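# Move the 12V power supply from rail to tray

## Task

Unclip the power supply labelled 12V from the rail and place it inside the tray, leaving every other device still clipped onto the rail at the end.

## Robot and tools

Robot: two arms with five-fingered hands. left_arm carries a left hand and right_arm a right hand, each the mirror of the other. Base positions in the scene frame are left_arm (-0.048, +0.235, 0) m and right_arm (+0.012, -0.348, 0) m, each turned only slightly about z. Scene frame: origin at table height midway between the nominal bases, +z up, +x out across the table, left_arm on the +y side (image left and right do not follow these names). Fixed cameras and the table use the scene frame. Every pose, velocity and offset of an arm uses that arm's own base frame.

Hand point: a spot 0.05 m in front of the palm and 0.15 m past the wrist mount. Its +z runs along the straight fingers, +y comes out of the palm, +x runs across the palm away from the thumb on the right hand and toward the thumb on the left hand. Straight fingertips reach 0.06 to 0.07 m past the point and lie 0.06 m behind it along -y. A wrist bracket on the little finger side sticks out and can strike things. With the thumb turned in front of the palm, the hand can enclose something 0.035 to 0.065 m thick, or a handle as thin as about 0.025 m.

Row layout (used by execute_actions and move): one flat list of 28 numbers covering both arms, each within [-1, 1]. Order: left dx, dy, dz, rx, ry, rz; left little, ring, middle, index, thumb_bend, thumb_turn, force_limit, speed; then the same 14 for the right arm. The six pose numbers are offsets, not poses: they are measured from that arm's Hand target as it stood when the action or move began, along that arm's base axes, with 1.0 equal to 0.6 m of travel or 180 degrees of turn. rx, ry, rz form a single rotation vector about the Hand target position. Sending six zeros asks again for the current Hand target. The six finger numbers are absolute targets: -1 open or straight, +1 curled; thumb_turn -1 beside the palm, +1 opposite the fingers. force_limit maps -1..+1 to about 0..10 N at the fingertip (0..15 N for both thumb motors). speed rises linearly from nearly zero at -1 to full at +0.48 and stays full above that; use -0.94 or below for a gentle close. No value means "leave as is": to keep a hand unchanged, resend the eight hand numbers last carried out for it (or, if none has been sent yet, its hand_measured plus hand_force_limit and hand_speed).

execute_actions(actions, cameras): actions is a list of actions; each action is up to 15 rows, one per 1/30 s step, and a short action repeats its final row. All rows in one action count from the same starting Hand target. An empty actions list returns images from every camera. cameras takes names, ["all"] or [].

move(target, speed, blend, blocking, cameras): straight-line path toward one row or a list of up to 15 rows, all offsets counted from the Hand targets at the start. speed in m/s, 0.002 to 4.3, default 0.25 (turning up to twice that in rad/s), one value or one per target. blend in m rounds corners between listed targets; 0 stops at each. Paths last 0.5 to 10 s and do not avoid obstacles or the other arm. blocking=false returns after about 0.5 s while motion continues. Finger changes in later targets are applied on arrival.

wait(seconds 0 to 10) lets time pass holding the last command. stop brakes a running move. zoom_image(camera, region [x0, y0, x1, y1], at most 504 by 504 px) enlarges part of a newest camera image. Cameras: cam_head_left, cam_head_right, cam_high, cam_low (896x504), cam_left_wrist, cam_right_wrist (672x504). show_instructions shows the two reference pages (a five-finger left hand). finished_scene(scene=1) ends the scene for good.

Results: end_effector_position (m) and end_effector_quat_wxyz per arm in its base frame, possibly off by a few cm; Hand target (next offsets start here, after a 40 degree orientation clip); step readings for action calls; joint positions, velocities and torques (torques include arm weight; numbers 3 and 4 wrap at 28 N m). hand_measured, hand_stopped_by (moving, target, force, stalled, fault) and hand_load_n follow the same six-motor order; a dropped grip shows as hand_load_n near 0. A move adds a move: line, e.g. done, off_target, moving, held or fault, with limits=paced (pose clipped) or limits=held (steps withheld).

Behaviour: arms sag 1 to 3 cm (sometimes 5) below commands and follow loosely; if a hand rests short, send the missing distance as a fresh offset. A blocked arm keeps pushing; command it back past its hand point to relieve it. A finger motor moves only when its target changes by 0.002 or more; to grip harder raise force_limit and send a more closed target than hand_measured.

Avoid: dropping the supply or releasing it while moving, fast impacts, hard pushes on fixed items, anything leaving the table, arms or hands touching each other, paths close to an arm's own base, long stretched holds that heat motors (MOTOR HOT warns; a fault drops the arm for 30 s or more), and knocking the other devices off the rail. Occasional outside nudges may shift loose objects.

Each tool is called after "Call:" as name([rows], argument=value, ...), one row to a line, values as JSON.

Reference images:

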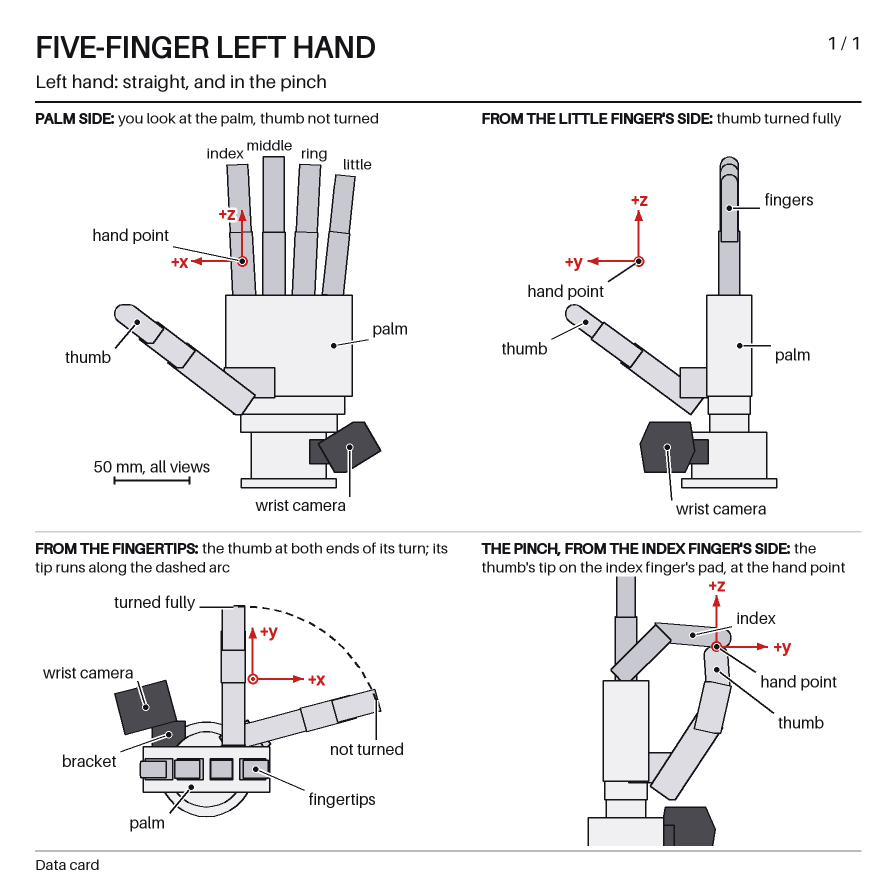

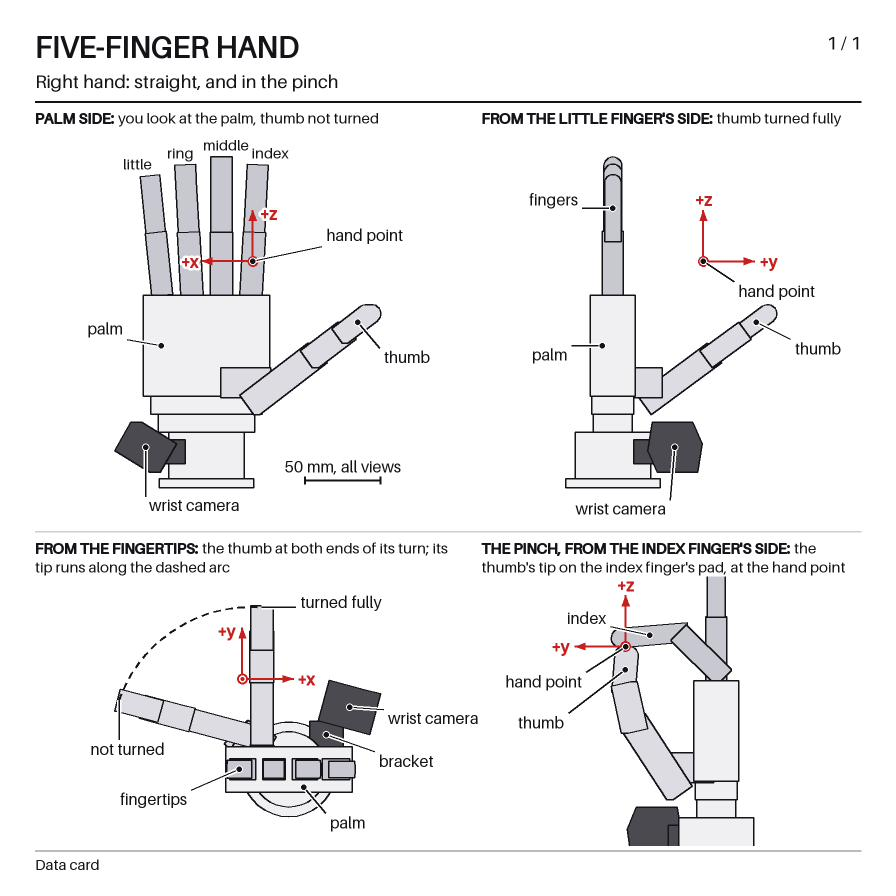

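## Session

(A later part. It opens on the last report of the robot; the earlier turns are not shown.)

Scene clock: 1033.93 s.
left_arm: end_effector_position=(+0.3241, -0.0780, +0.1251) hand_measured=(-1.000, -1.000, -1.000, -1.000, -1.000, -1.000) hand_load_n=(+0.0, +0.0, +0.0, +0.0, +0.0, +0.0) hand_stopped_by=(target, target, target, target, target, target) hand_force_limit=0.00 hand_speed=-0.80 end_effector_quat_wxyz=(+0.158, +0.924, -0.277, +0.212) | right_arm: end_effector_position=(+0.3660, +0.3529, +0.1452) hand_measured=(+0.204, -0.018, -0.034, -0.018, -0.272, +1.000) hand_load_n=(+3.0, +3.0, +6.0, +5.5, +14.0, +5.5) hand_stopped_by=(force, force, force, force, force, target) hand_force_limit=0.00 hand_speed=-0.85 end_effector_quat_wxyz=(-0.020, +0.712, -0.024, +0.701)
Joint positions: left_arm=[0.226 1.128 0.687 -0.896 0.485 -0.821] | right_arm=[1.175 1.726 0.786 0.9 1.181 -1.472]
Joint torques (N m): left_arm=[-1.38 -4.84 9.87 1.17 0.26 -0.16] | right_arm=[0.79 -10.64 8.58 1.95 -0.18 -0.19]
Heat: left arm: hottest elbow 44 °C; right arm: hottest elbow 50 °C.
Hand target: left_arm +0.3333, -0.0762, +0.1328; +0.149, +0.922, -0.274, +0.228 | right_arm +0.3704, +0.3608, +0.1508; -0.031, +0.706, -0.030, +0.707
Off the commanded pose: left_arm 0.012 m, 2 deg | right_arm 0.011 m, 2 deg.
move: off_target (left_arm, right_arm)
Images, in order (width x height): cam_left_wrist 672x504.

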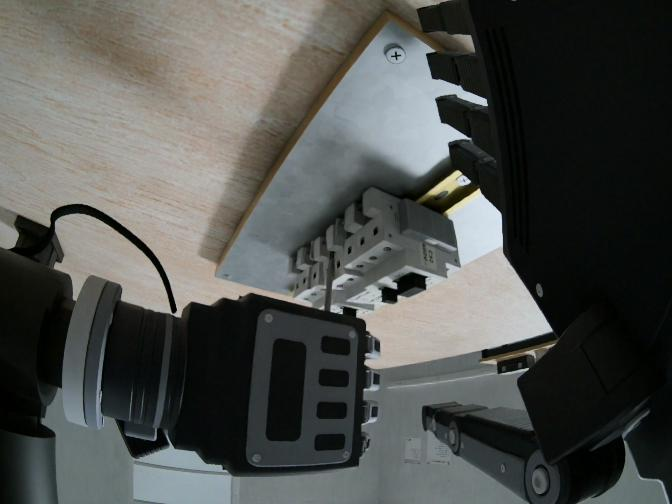

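Call:
wait(seconds=0.1, cameras=["cam_head_left","cam_head_right","cam_high","cam_right_wrist"])

Call:
zoom_image(camera="cam_head_left", region=[465, 240, 515, 290])

Call:
zoom_image(camera="cam_head_right", region=[465, 240, 515, 290])

Call:
zoom_image(camera="cam_high", region=[370, 240, 410, 280])

Call:
zoom_image(camera="cam_right_wrist", region=[250, 330, 450, 480])

Scene clock: 1059.53 s.
left_arm: end_effector_position=(+0.3241, -0.0780, +0.1251) hand_measured=(-1.000, -1.000, -1.000, -1.000, -1.000, -1.000) hand_load_n=(+0.0, +0.0, +0.0, +0.0, +0.0, +0.0) hand_stopped_by=(target, target, target, target, target, target) hand_force_limit=0.00 hand_speed=-0.80 end_effector_quat_wxyz=(+0.158, +0.924, -0.277, +0.212) | right_arm: end_effector_position=(+0.3660, +0.3529, +0.1452) hand_measured=(+0.204, -0.018, -0.034, -0.018, -0.272, +1.000) hand_load_n=(+3.0, +3.0, +6.0, +6.0, +14.0, +5.5) hand_stopped_by=(force, force, force, force, force, target) hand_force_limit=0.00 hand_speed=-0.85 end_effector_quat_wxyz=(-0.020, +0.712, -0.024, +0.701)
Joint positions: left_arm=[0.226 1.128 0.687 -0.896 0.485 -0.821] | right_arm=[1.175 1.726 0.786 0.9 1.181 -1.472]
Joint torques (N m): left_arm=[-1.38 -5.07 9.76 1.29 0.25 -0.07] | right_arm=[0.15 -10.11 8.42 2.18 -0.2 -0.17]
Heat: left arm: hottest elbow 44 °C; right arm: hottest elbow 50 °C.
Hand target: left_arm +0.3333, -0.0762, +0.1328; +0.149, +0.922, -0.274, +0.228 | right_arm +0.3704, +0.3608, +0.1508; -0.031, +0.706, -0.030, +0.707
Off the commanded pose: left_arm 0.012 m, 2 deg | right_arm 0.011 m, 2 deg.
wait: 0.10 s; at rest from the start
Images, in order (width x height): cam_head_left 896x504, cam_head_right 896x504, cam_high 896x504, cam_right_wrist 672x504.

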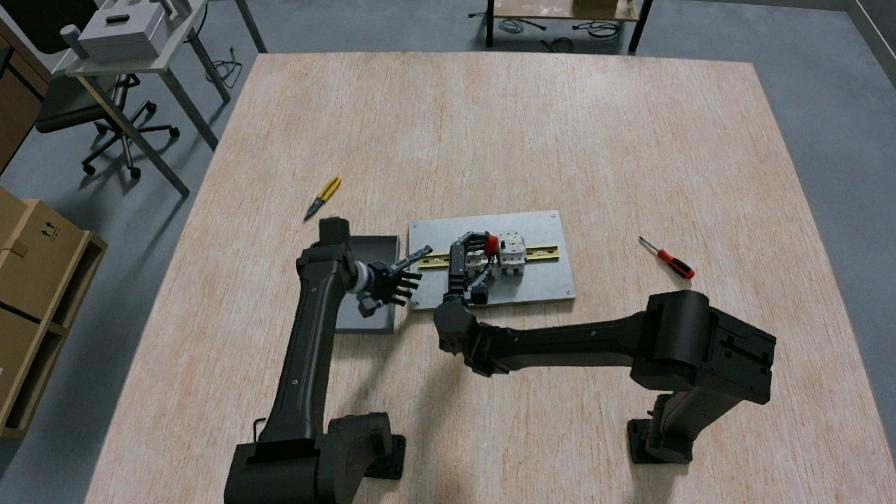

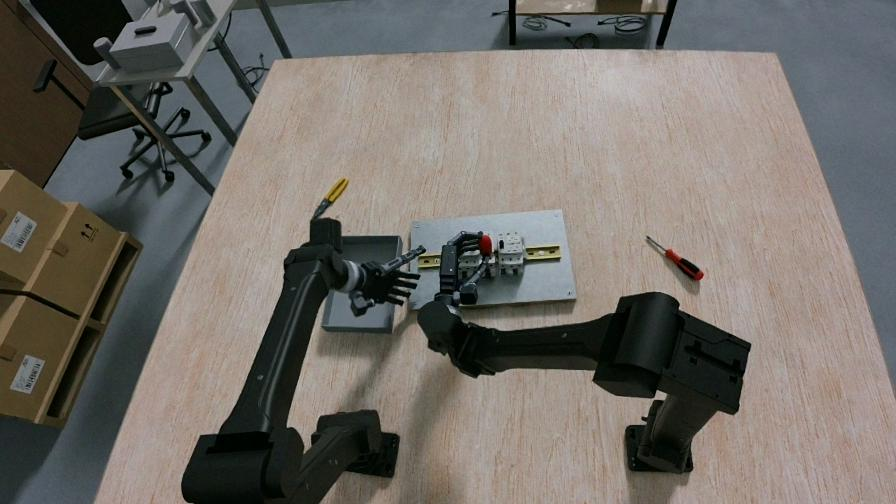

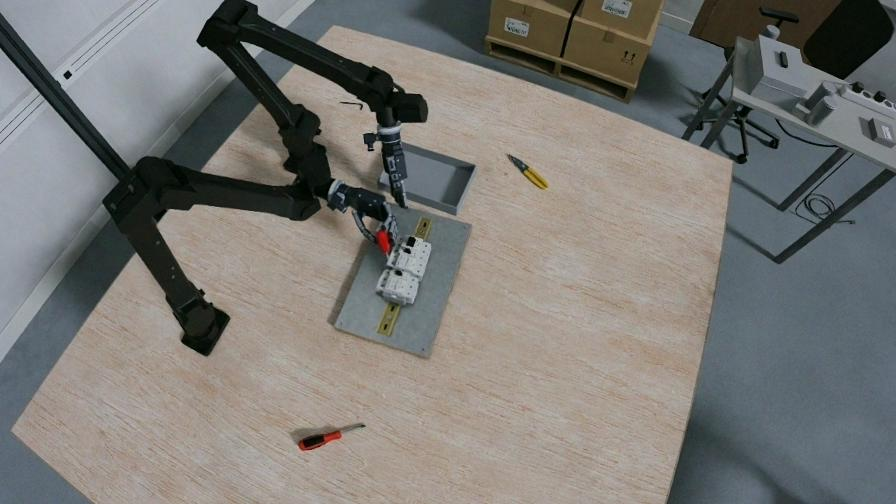

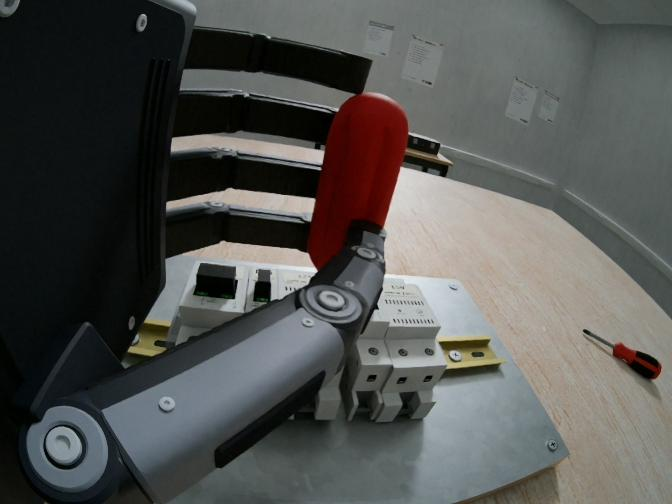

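Scaled by 10.080 from the camera's 896x504 image, which has a finer 1280x720 frame.

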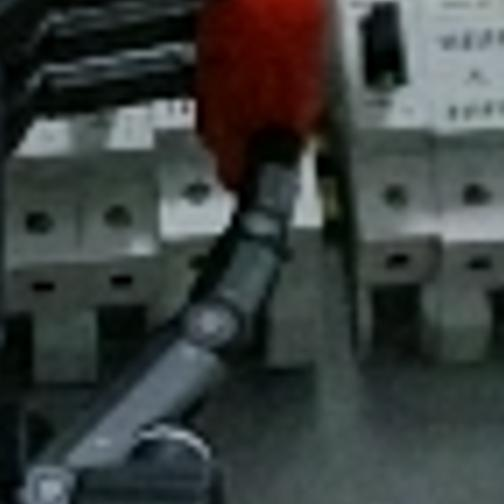

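Scaled by 10.080 from the camera's 896x504 image, which has a finer 1280x720 frame.

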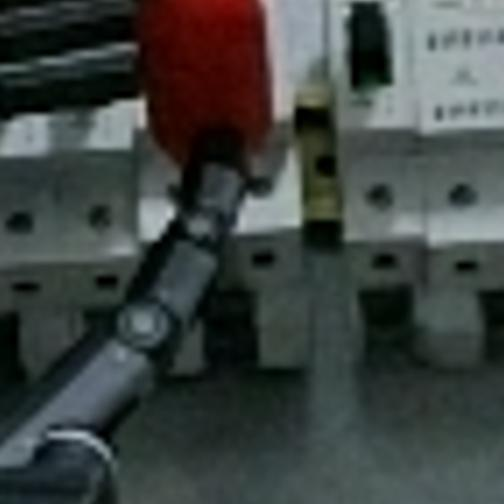

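Scaled by 12.600 from the camera's 896x504 image, which has a finer 1280x720 frame.

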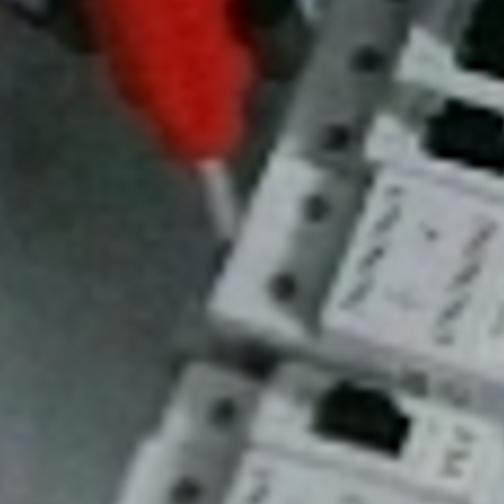

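Scaled by 2.520 from the camera's 672x504 image, which has a finer 960x720 frame.

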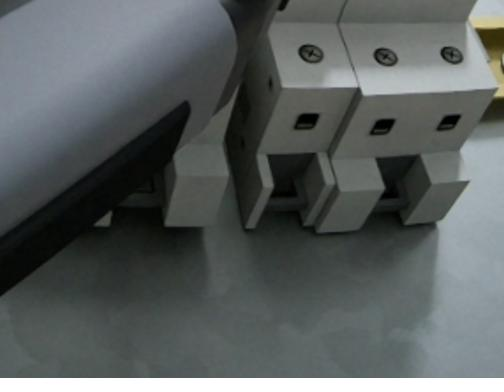

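Call:
move([
  [0,0,0,0,0,0, -1,-1,-1,-1,-1,-1,0,-0.8, 0.0,0.0,0.035,0.0,0,0, 0.3,0.3,0.3,0.3,0.3,1,0,-0.85],
  [0,0,0,0,0,0, -1,-1,-1,-1,-1,-1,0,-0.8, -0.005,-0.033,0.028,0.0,0,0, 0.3,0.3,0.3,0.3,0.3,1,0,-0.85],
], cameras=["cam_head_left","cam_head_right","cam_left_wrist","cam_low"], speed=0.04)

Call:
zoom_image(camera="cam_head_right", region=[465, 240, 515, 290])

Call:
zoom_image(camera="cam_left_wrist", region=[290, 210, 360, 280])

Call:
zoom_image(camera="cam_low", region=[600, 220, 700, 340])

Scene clock: 1074.40 s.
left_arm: end_effector_position=(+0.3241, -0.0780, +0.1251) hand_measured=(-1.000, -1.000, -1.000, -1.000, -1.000, -1.000) hand_load_n=(+0.0, +0.0, +0.0, +0.0, +0.0, +0.0) hand_stopped_by=(target, target, target, target, target, target) hand_force_limit=0.00 hand_speed=-0.80 end_effector_quat_wxyz=(+0.158, +0.924, -0.277, +0.212) | right_arm: end_effector_position=(+0.3627, +0.3462, +0.1571) hand_measured=(+0.204, -0.018, -0.034, -0.018, -0.272, +1.000) hand_load_n=(+2.0, +2.5, +6.5, +7.0, +13.5, +6.0) hand_stopped_by=(force, force, force, force, force, target) hand_force_limit=0.00 hand_speed=-0.85 end_effector_quat_wxyz=(-0.028, +0.712, -0.018, +0.701)
Joint positions: left_arm=[0.226 1.128 0.687 -0.896 0.485 -0.821] | right_arm=[1.175 1.674 0.759 0.878 1.161 -1.472]
Joint torques (N m): left_arm=[-1.67 -4.72 9.78 1.42 0.26 -0.16] | right_arm=[-0.26 -11.69 7.01 1.99 -0.09 -0.19]
Heat: left arm: hottest elbow 44 °C; right arm: hottest elbow 50 °C.
Hand target: left_arm +0.3333, -0.0762, +0.1328; +0.149, +0.922, -0.274, +0.228 | right_arm +0.3674, +0.3410, +0.1676; -0.031, +0.706, -0.030, +0.707
Off the commanded pose: left_arm 0.012 m, 2 deg | right_arm 0.013 m, 2 deg.
move: off_target (left_arm, right_arm)
Images, in order (width x height): cam_head_left 896x504, cam_head_right 896x504, cam_low 896x504, cam_left_wrist 672x504.

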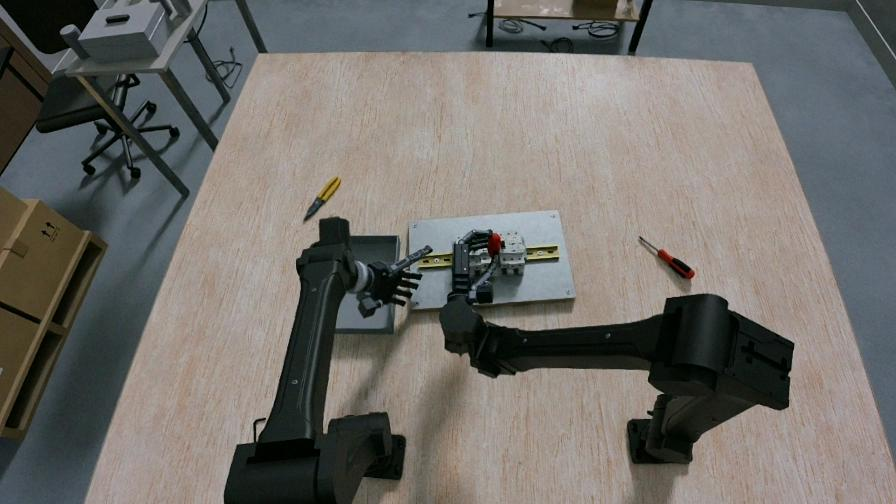

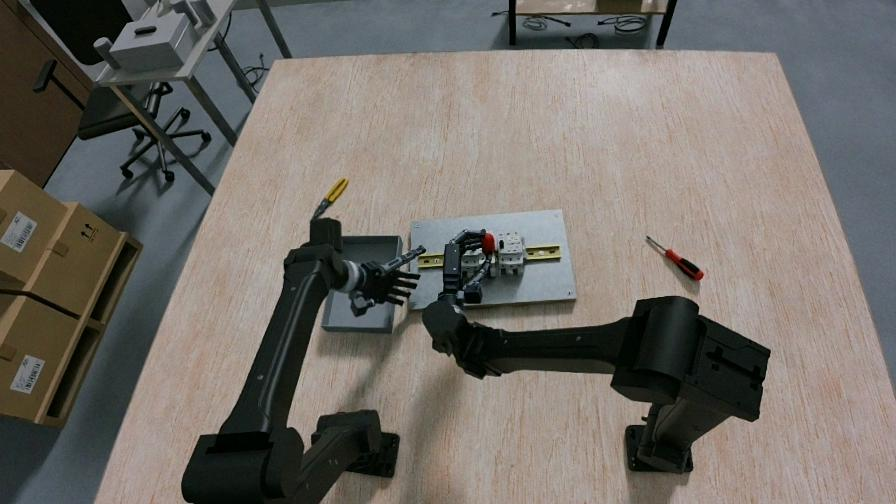

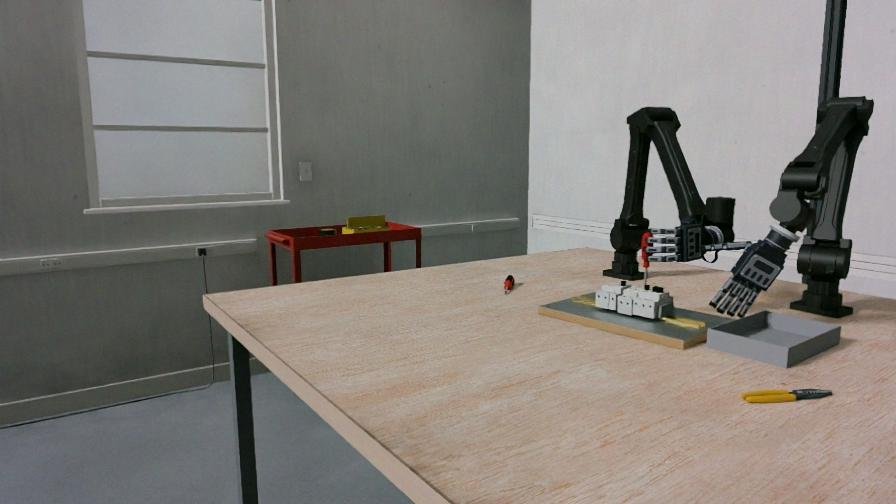

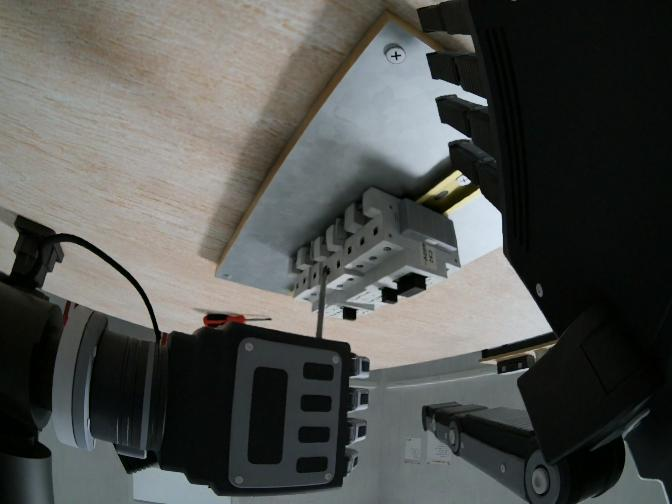

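Scaled by 10.080 from the camera's 896x504 image, which has a finer 1280x720 frame.

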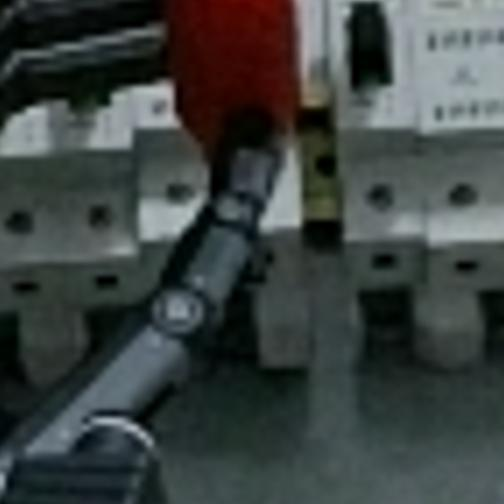

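Scaled by 7.200 from the camera's 672x504 image, which has a finer 960x720 frame.

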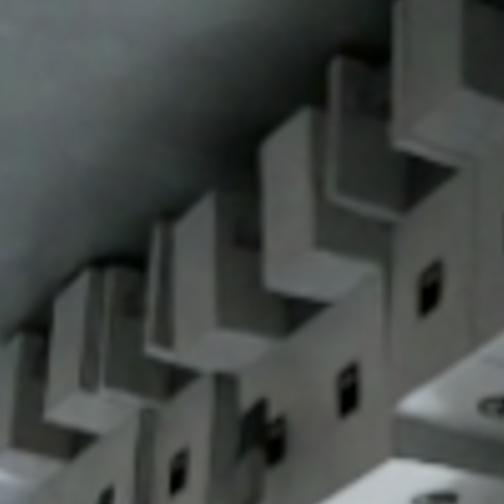

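Scaled by 4.200 from the camera's 896x504 image, which has a finer 1280x720 frame.

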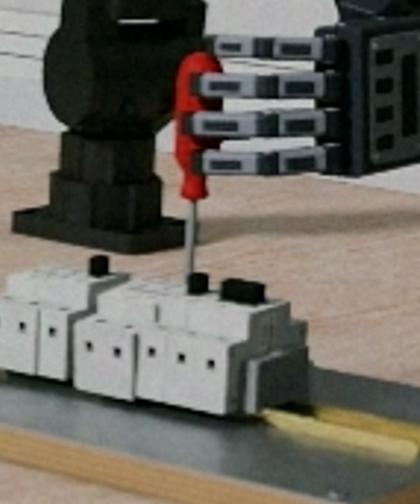

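Call:
move(target=[0,0,0,0,0,0, -1,-1,-1,-1,-1,-1,0,-0.8, 0.004,0,-0.028,0.0,0,0, 0.3,0.3,0.3,0.3,0.3,1,0,-0.85], cameras=["cam_head_right","cam_left_wrist","cam_low"], speed=0.03)

Call:
zoom_image(camera="cam_head_right", region=[465, 240, 515, 290])

Call:
zoom_image(camera="cam_left_wrist", region=[300, 220, 350, 270])

Call:
zoom_image(camera="cam_low", region=[600, 220, 700, 340])

Scene clock: 1086.90 s.
left_arm: end_effector_position=(+0.3241, -0.0780, +0.1251) hand_measured=(-1.000, -1.000, -1.000, -1.000, -1.000, -1.000) hand_load_n=(+0.0, +0.0, -0.5, +0.0, +0.0, +0.0) hand_stopped_by=(target, target, target, target, target, target) hand_force_limit=0.00 hand_speed=-0.80 end_effector_quat_wxyz=(+0.158, +0.924, -0.277, +0.212) | right_arm: end_effector_position=(+0.3630, +0.3474, +0.1497) hand_measured=(+0.204, -0.018, -0.034, -0.018, -0.272, +1.000) hand_load_n=(+2.0, +2.5, +6.5, +6.5, +13.5, +6.0) hand_stopped_by=(force, force, force, force, force, target) hand_force_limit=0.00 hand_speed=-0.85 end_effector_quat_wxyz=(-0.035, +0.710, -0.021, +0.703)
Joint positions: left_arm=[0.226 1.128 0.687 -0.896 0.485 -0.821] | right_arm=[1.175 1.695 0.753 0.92 1.155 -1.472]
Joint torques (N m): left_arm=[-1.14 -5.3 9.63 1.29 0.22 -0.12] | right_arm=[-0.32 -9.93 6.89 2.24 -0.14 -0.2]
Heat: left arm: hottest elbow 44 °C; right arm: hottest elbow 48 °C.
Hand target: left_arm +0.3333, -0.0762, +0.1328; +0.149, +0.922, -0.274, +0.228 | right_arm +0.3698, +0.3410, +0.1508; -0.031, +0.706, -0.030, +0.707
Off the commanded pose: left_arm 0.012 m, 2 deg | right_arm 0.009 m, 1 deg.
move: off_target (left_arm)
Images, in order (width x height): cam_head_right 896x504, cam_low 896x504, cam_left_wrist 672x504.

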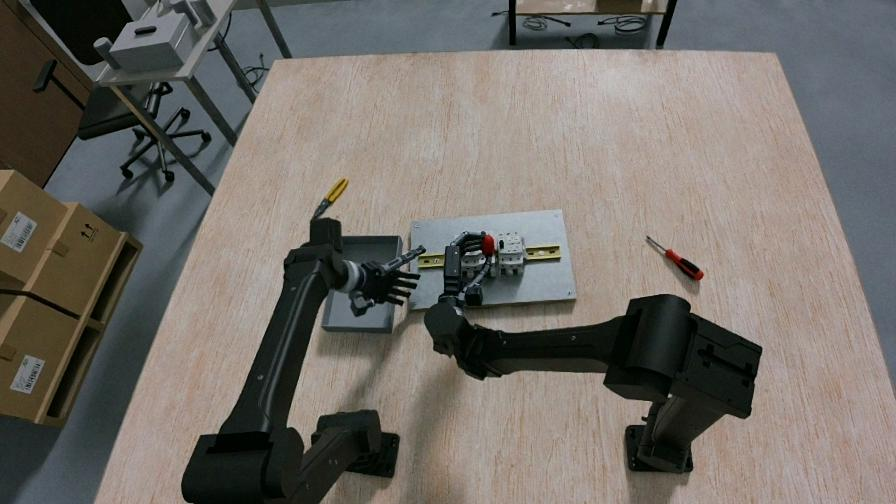

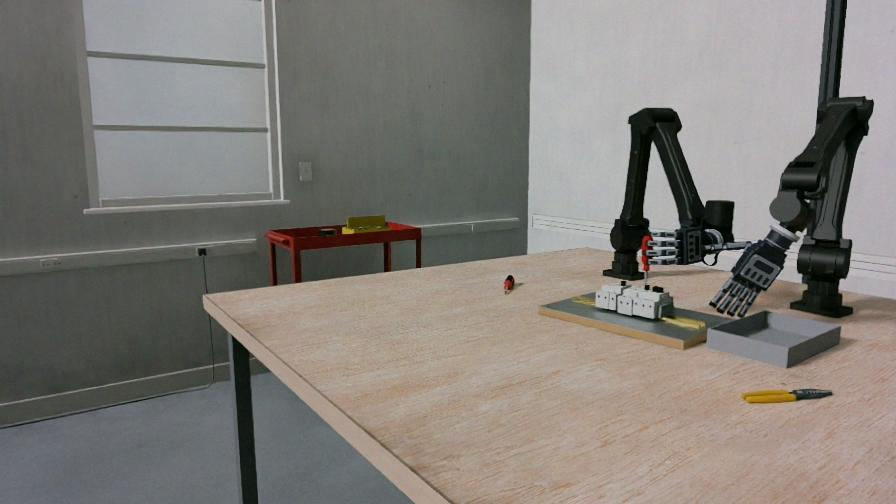

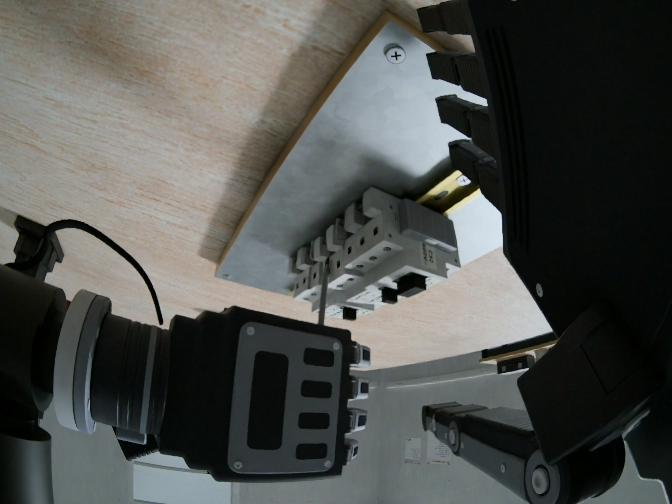

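Scaled by 10.080 from the camera's 896x504 image, which has a finer 1280x720 frame.

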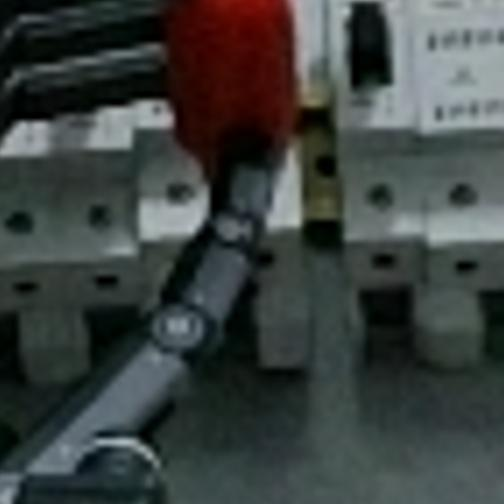

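Scaled by 10.080 from the camera's 672x504 image, which has a finer 960x720 frame.

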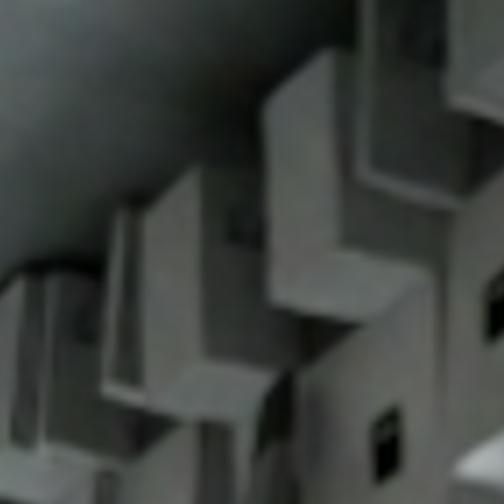

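Scaled by 4.200 from the camera's 896x504 image, which has a finer 1280x720 frame.

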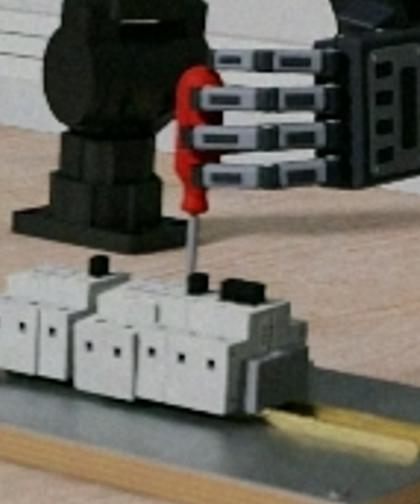

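Call:
move(target=[0,0,0,0,0,0, -1,-1,-1,-1,-1,-1,0,-0.8, 0.0,0,-0.016,0.0,0,0, 0.3,0.3,0.3,0.3,0.3,1,0,-0.85], cameras=["cam_head_right","cam_left_wrist"], speed=0.03)

Call:
zoom_image(camera="cam_left_wrist", region=[300, 220, 350, 270])

Call:
zoom_image(camera="cam_head_right", region=[465, 240, 515, 290])

Scene clock: 1093.50 s.
left_arm: end_effector_position=(+0.3241, -0.0780, +0.1251) hand_measured=(-1.000, -1.000, -1.000, -1.000, -1.000, -1.000) hand_load_n=(+0.0, +0.0, +0.0, +0.0, +0.0, +0.0) hand_stopped_by=(target, target, target, target, target, target) hand_force_limit=0.00 hand_speed=-0.80 end_effector_quat_wxyz=(+0.158, +0.924, -0.277, +0.212) | right_arm: end_effector_position=(+0.3636, +0.3488, +0.1418) hand_measured=(+0.204, -0.018, -0.034, -0.018, -0.272, +1.000) hand_load_n=(+2.0, +2.5, +7.0, +6.5, +13.5, +6.0) hand_stopped_by=(force, force, force, force, force, target) hand_force_limit=0.00 hand_speed=-0.85 end_effector_quat_wxyz=(-0.036, +0.709, -0.022, +0.704)
Joint positions: left_arm=[0.226 1.128 0.687 -0.896 0.485 -0.821] | right_arm=[1.175 1.72 0.753 0.949 1.155 -1.472]
Joint torques (N m): left_arm=[-1.44 -5.48 10.02 1.32 0.24 -0.13] | right_arm=[-1.2 -10.11 6.48 2.22 -0.15 -0.16]
Heat: left arm: hottest elbow 44 °C; right arm: hottest elbow 48 °C.
Hand target: left_arm +0.3333, -0.0762, +0.1328; +0.149, +0.922, -0.274, +0.228 | right_arm +0.3698, +0.3410, +0.1412; -0.031, +0.706, -0.030, +0.707
Off the commanded pose: left_arm 0.012 m, 2 deg | right_arm 0.010 m, 1 deg.
move: off_target (left_arm)
Images, in order (width x height): cam_head_right 896x504, cam_left_wrist 672x504.

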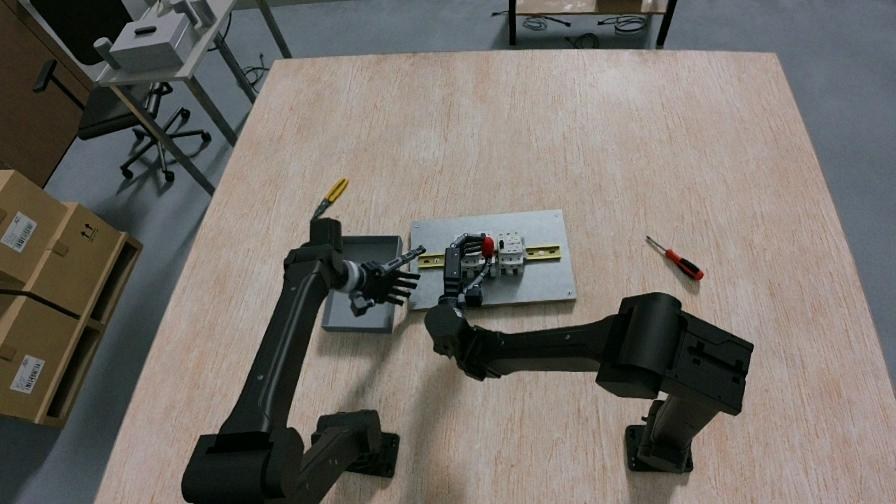

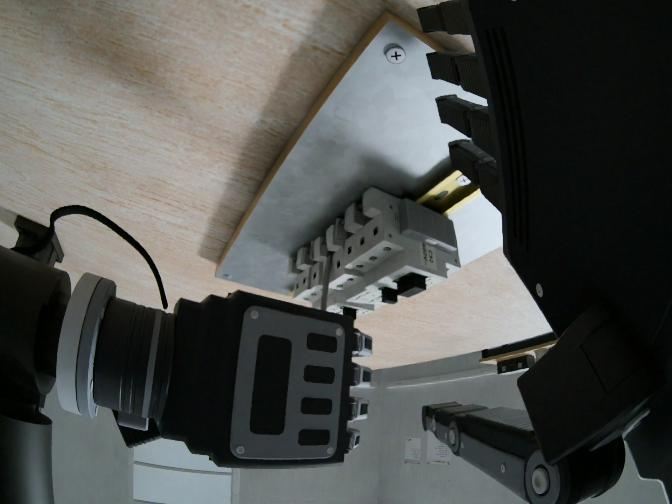

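Scaled by 10.080 from the camera's 672x504 image, which has a finer 960x720 frame.

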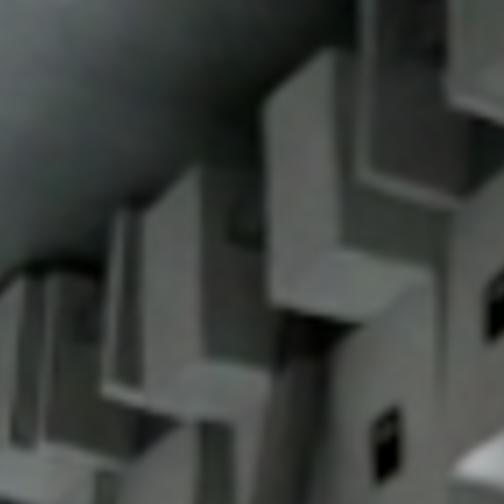

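Scaled by 10.080 from the camera's 896x504 image, which has a finer 1280x720 frame.

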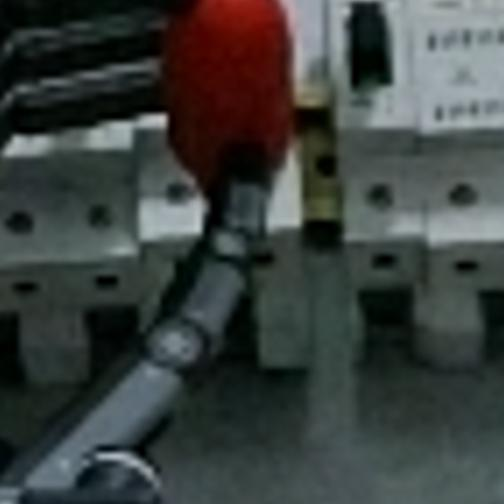

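Call:
move(target=[0,0,0,0,0,0, -1,-1,-1,-1,-1,-1,0,-0.8, 0.0,-0.007,0,0.0,0,0, 0.3,0.3,0.3,0.3,0.3,1,0,-0.85], cameras=[], speed=0.03)

Scene clock: 1101.50 s.
left_arm: end_effector_position=(+0.3241, -0.0780, +0.1251) hand_measured=(-1.000, -1.000, -1.000, -1.000, -1.000, -1.000) hand_load_n=(+0.5, +0.0, +0.0, +0.0, +0.0, +0.0) hand_stopped_by=(target, target, target, target, target, target) hand_force_limit=0.00 hand_speed=-0.80 end_effector_quat_wxyz=(+0.158, +0.924, -0.277, +0.212) | right_arm: end_effector_position=(+0.3626, +0.3468, +0.1392) hand_measured=(+0.204, -0.018, -0.034, -0.018, -0.272, +1.000) hand_load_n=(+2.0, +2.0, +7.0, +7.5, +12.5, +6.5) hand_stopped_by=(force, force, force, force, force, target) hand_force_limit=0.00 hand_speed=-0.85 end_effector_quat_wxyz=(-0.037, +0.710, -0.019, +0.703)
Joint positions: left_arm=[0.226 1.128 0.687 -0.896 0.485 -0.821] | right_arm=[1.175 1.72 0.742 0.957 1.149 -1.472]
Joint torques (N m): left_arm=[-1.55 -5.01 9.99 1.29 0.24 -0.16] | right_arm=[-0.97 -10.46 6.23 2.15 -0.06 -0.18]
Heat: left arm: hottest elbow 44 °C; right arm: hottest elbow 47 °C.
Hand target: left_arm +0.3333, -0.0762, +0.1328; +0.149, +0.922, -0.274, +0.228 | right_arm +0.3698, +0.3368, +0.1412; -0.031, +0.706, -0.030, +0.707
Off the commanded pose: left_arm 0.012 m, 2 deg | right_arm 0.012 m, 2 deg.
move: off_target (left_arm, right_arm)
No camera images: "cameras" was empty.

Call:
move(target=[0,0,0,0,0,0, -1,-1,-1,-1,-1,-1,0,-0.8, 0.007,0.0,-0.010,0.0,0,0, 0.3,0.3,0.3,0.3,0.3,1,0,-0.85], cameras=["cam_left_wrist"], speed=0.03)

Call:
zoom_image(camera="cam_left_wrist", region=[300, 220, 350, 270])

Scene clock: 1107.93 s.
left_arm: end_effector_position=(+0.3241, -0.0780, +0.1251) hand_measured=(-1.000, -1.000, -1.000, -1.000, -1.000, -1.000) hand_load_n=(+0.0, +0.0, +0.0, +0.0, +0.0, +0.0) hand_stopped_by=(target, target, target, target, target, target) hand_force_limit=0.00 hand_speed=-0.80 end_effector_quat_wxyz=(+0.158, +0.924, -0.277, +0.212) | right_arm: end_effector_position=(+0.3659, +0.3460, +0.1365) hand_measured=(+0.204, -0.018, -0.034, -0.018, -0.272, +1.000) hand_load_n=(+2.5, +3.0, +6.5, +6.0, +13.5, +4.5) hand_stopped_by=(force, force, force, force, force, target) hand_force_limit=0.00 hand_speed=-0.85 end_effector_quat_wxyz=(-0.039, +0.709, -0.020, +0.704)
Joint positions: left_arm=[0.226 1.128 0.687 -0.896 0.485 -0.821] | right_arm=[1.167 1.729 0.742 0.97 1.141 -1.472]
Joint torques (N m): left_arm=[-1.08 -5.6 9.99 1.47 0.26 -0.15] | right_arm=[-0.85 -9.58 6.2 2.1 -0.14 -0.15]
Heat: left arm: hottest elbow 45 °C; right arm: hottest elbow 47 °C.
Hand target: left_arm +0.3333, -0.0762, +0.1328; +0.149, +0.922, -0.274, +0.228 | right_arm +0.3740, +0.3368, +0.1352; -0.031, +0.706, -0.030, +0.707
Off the commanded pose: left_arm 0.012 m, 2 deg | right_arm 0.012 m, 2 deg.
move: off_target (left_arm, right_arm)
Images, in order (width x height): cam_left_wrist 672x504.

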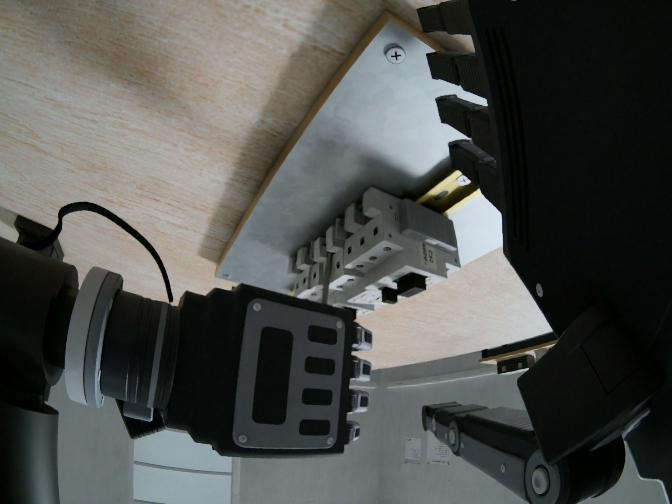

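Scaled by 10.080 from the camera's 672x504 image, which has a finer 960x720 frame.

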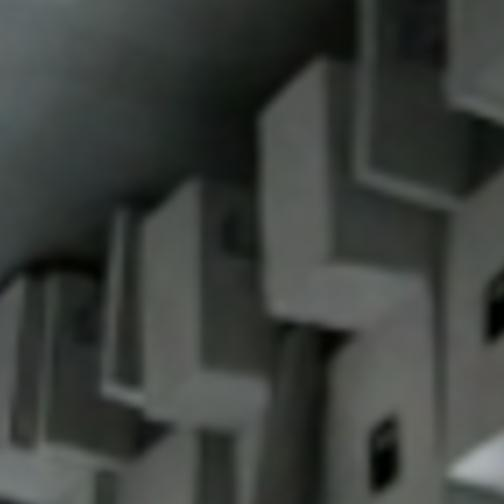

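Call:
wait(seconds=0.1, cameras=["cam_head_right","cam_high","cam_right_wrist","cam_left_wrist","cam_low"])

Call:
zoom_image(camera="cam_head_right", region=[465, 240, 515, 290])

Call:
zoom_image(camera="cam_right_wrist", region=[250, 340, 380, 440])

Call:
zoom_image(camera="cam_high", region=[370, 240, 410, 280])

Scene clock: 1116.20 s.
left_arm: end_effector_position=(+0.3241, -0.0780, +0.1251) hand_measured=(-1.000, -1.000, -1.000, -1.000, -1.000, -1.000) hand_load_n=(+0.0, +0.0, +0.0, +0.0, +0.0, +0.0) hand_stopped_by=(target, target, target, target, target, target) hand_force_limit=0.00 hand_speed=-0.80 end_effector_quat_wxyz=(+0.158, +0.924, -0.277, +0.212) | right_arm: end_effector_position=(+0.3659, +0.3460, +0.1365) hand_measured=(+0.204, -0.018, -0.034, -0.018, -0.272, +1.000) hand_load_n=(+2.5, +3.0, +6.5, +6.0, +13.0, +4.5) hand_stopped_by=(force, force, force, force, force, target) hand_force_limit=0.00 hand_speed=-0.85 end_effector_quat_wxyz=(-0.039, +0.709, -0.020, +0.704)
Joint positions: left_arm=[0.226 1.128 0.687 -0.896 0.485 -0.821] | right_arm=[1.167 1.729 0.742 0.97 1.141 -1.472]
Joint torques (N m): left_arm=[-1.26 -5.6 10.04 1.2 0.26 -0.14] | right_arm=[-0.91 -9.88 6.38 2.26 -0.12 -0.13]
Heat: left arm: hottest elbow 45 °C; right arm: hottest elbow 46 °C.
Hand target: left_arm +0.3333, -0.0762, +0.1328; +0.149, +0.922, -0.274, +0.228 | right_arm +0.3740, +0.3368, +0.1352; -0.031, +0.706, -0.030, +0.707
Off the commanded pose: left_arm 0.012 m, 2 deg | right_arm 0.012 m, 2 deg.
wait: 0.10 s; at rest from the start
Images, in order (width x height): cam_head_right 896x504, cam_high 896x504, cam_low 896x504, cam_left_wrist 672x504, cam_right_wrist 672x504.

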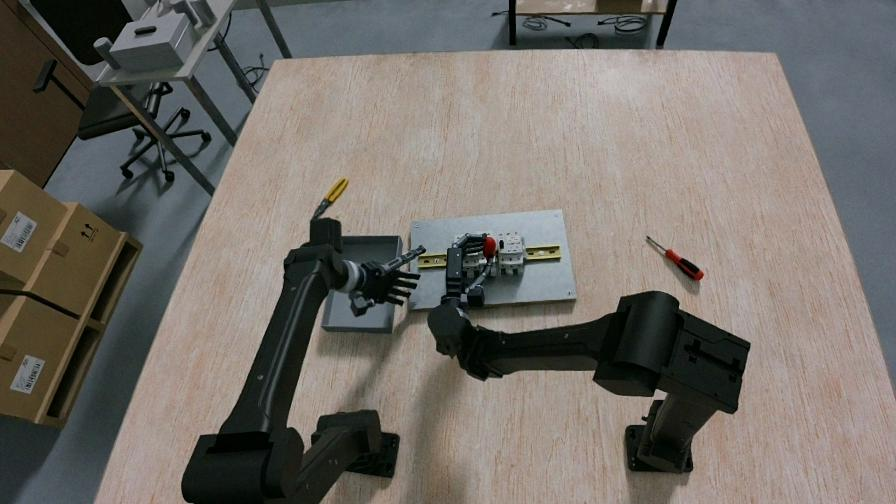

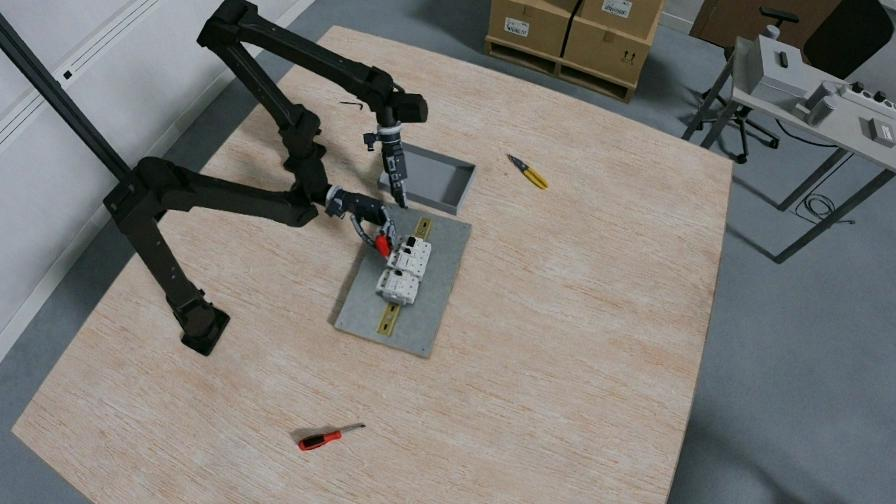

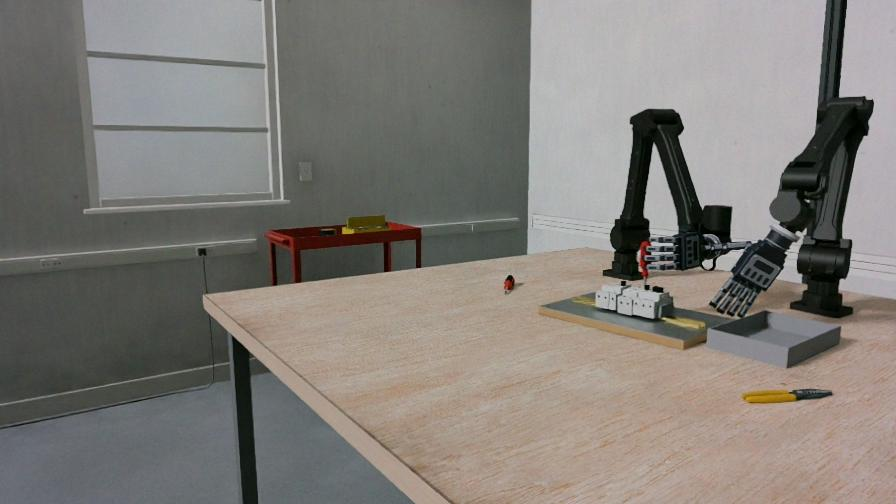

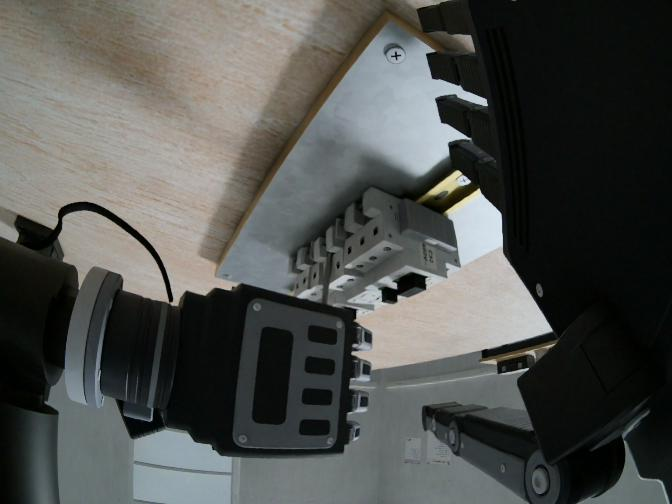

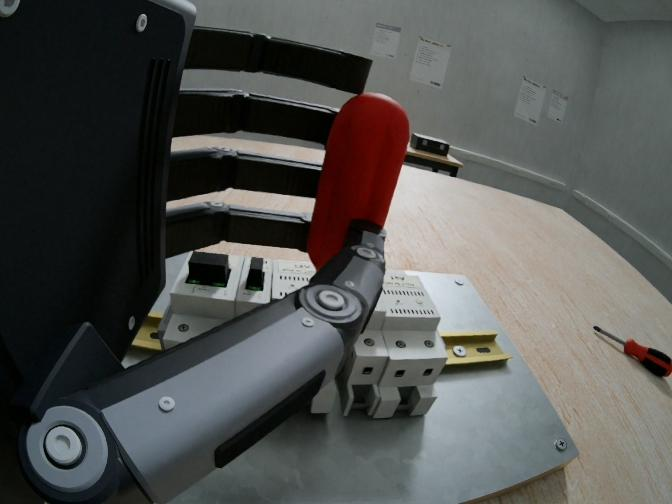

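Scaled by 10.080 from the camera's 896x504 image, which has a finer 1280x720 frame.

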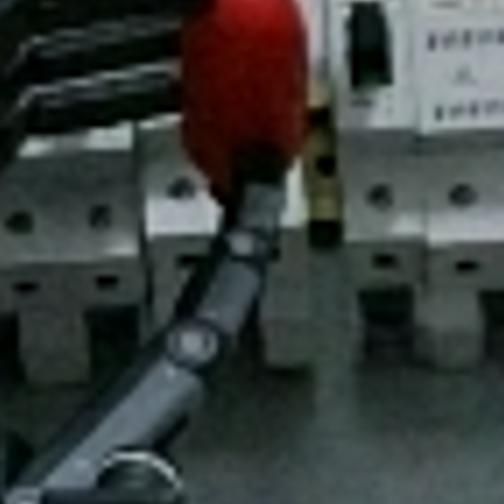

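Scaled by 3.877 from the camera's 672x504 image, which has a finer 960x720 frame.

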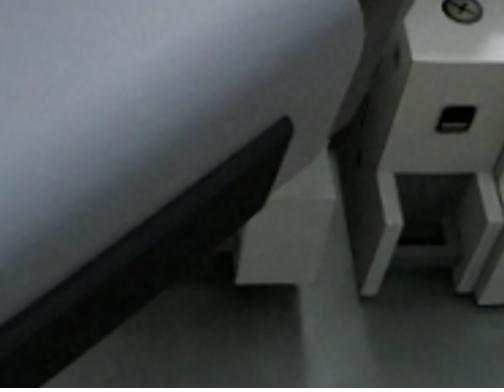

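Scaled by 12.600 from the camera's 896x504 image, which has a finer 1280x720 frame.

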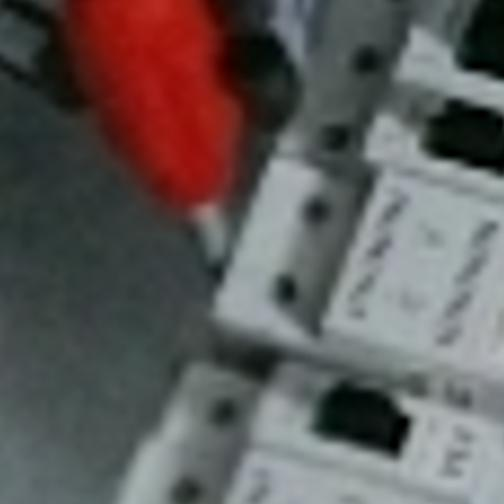

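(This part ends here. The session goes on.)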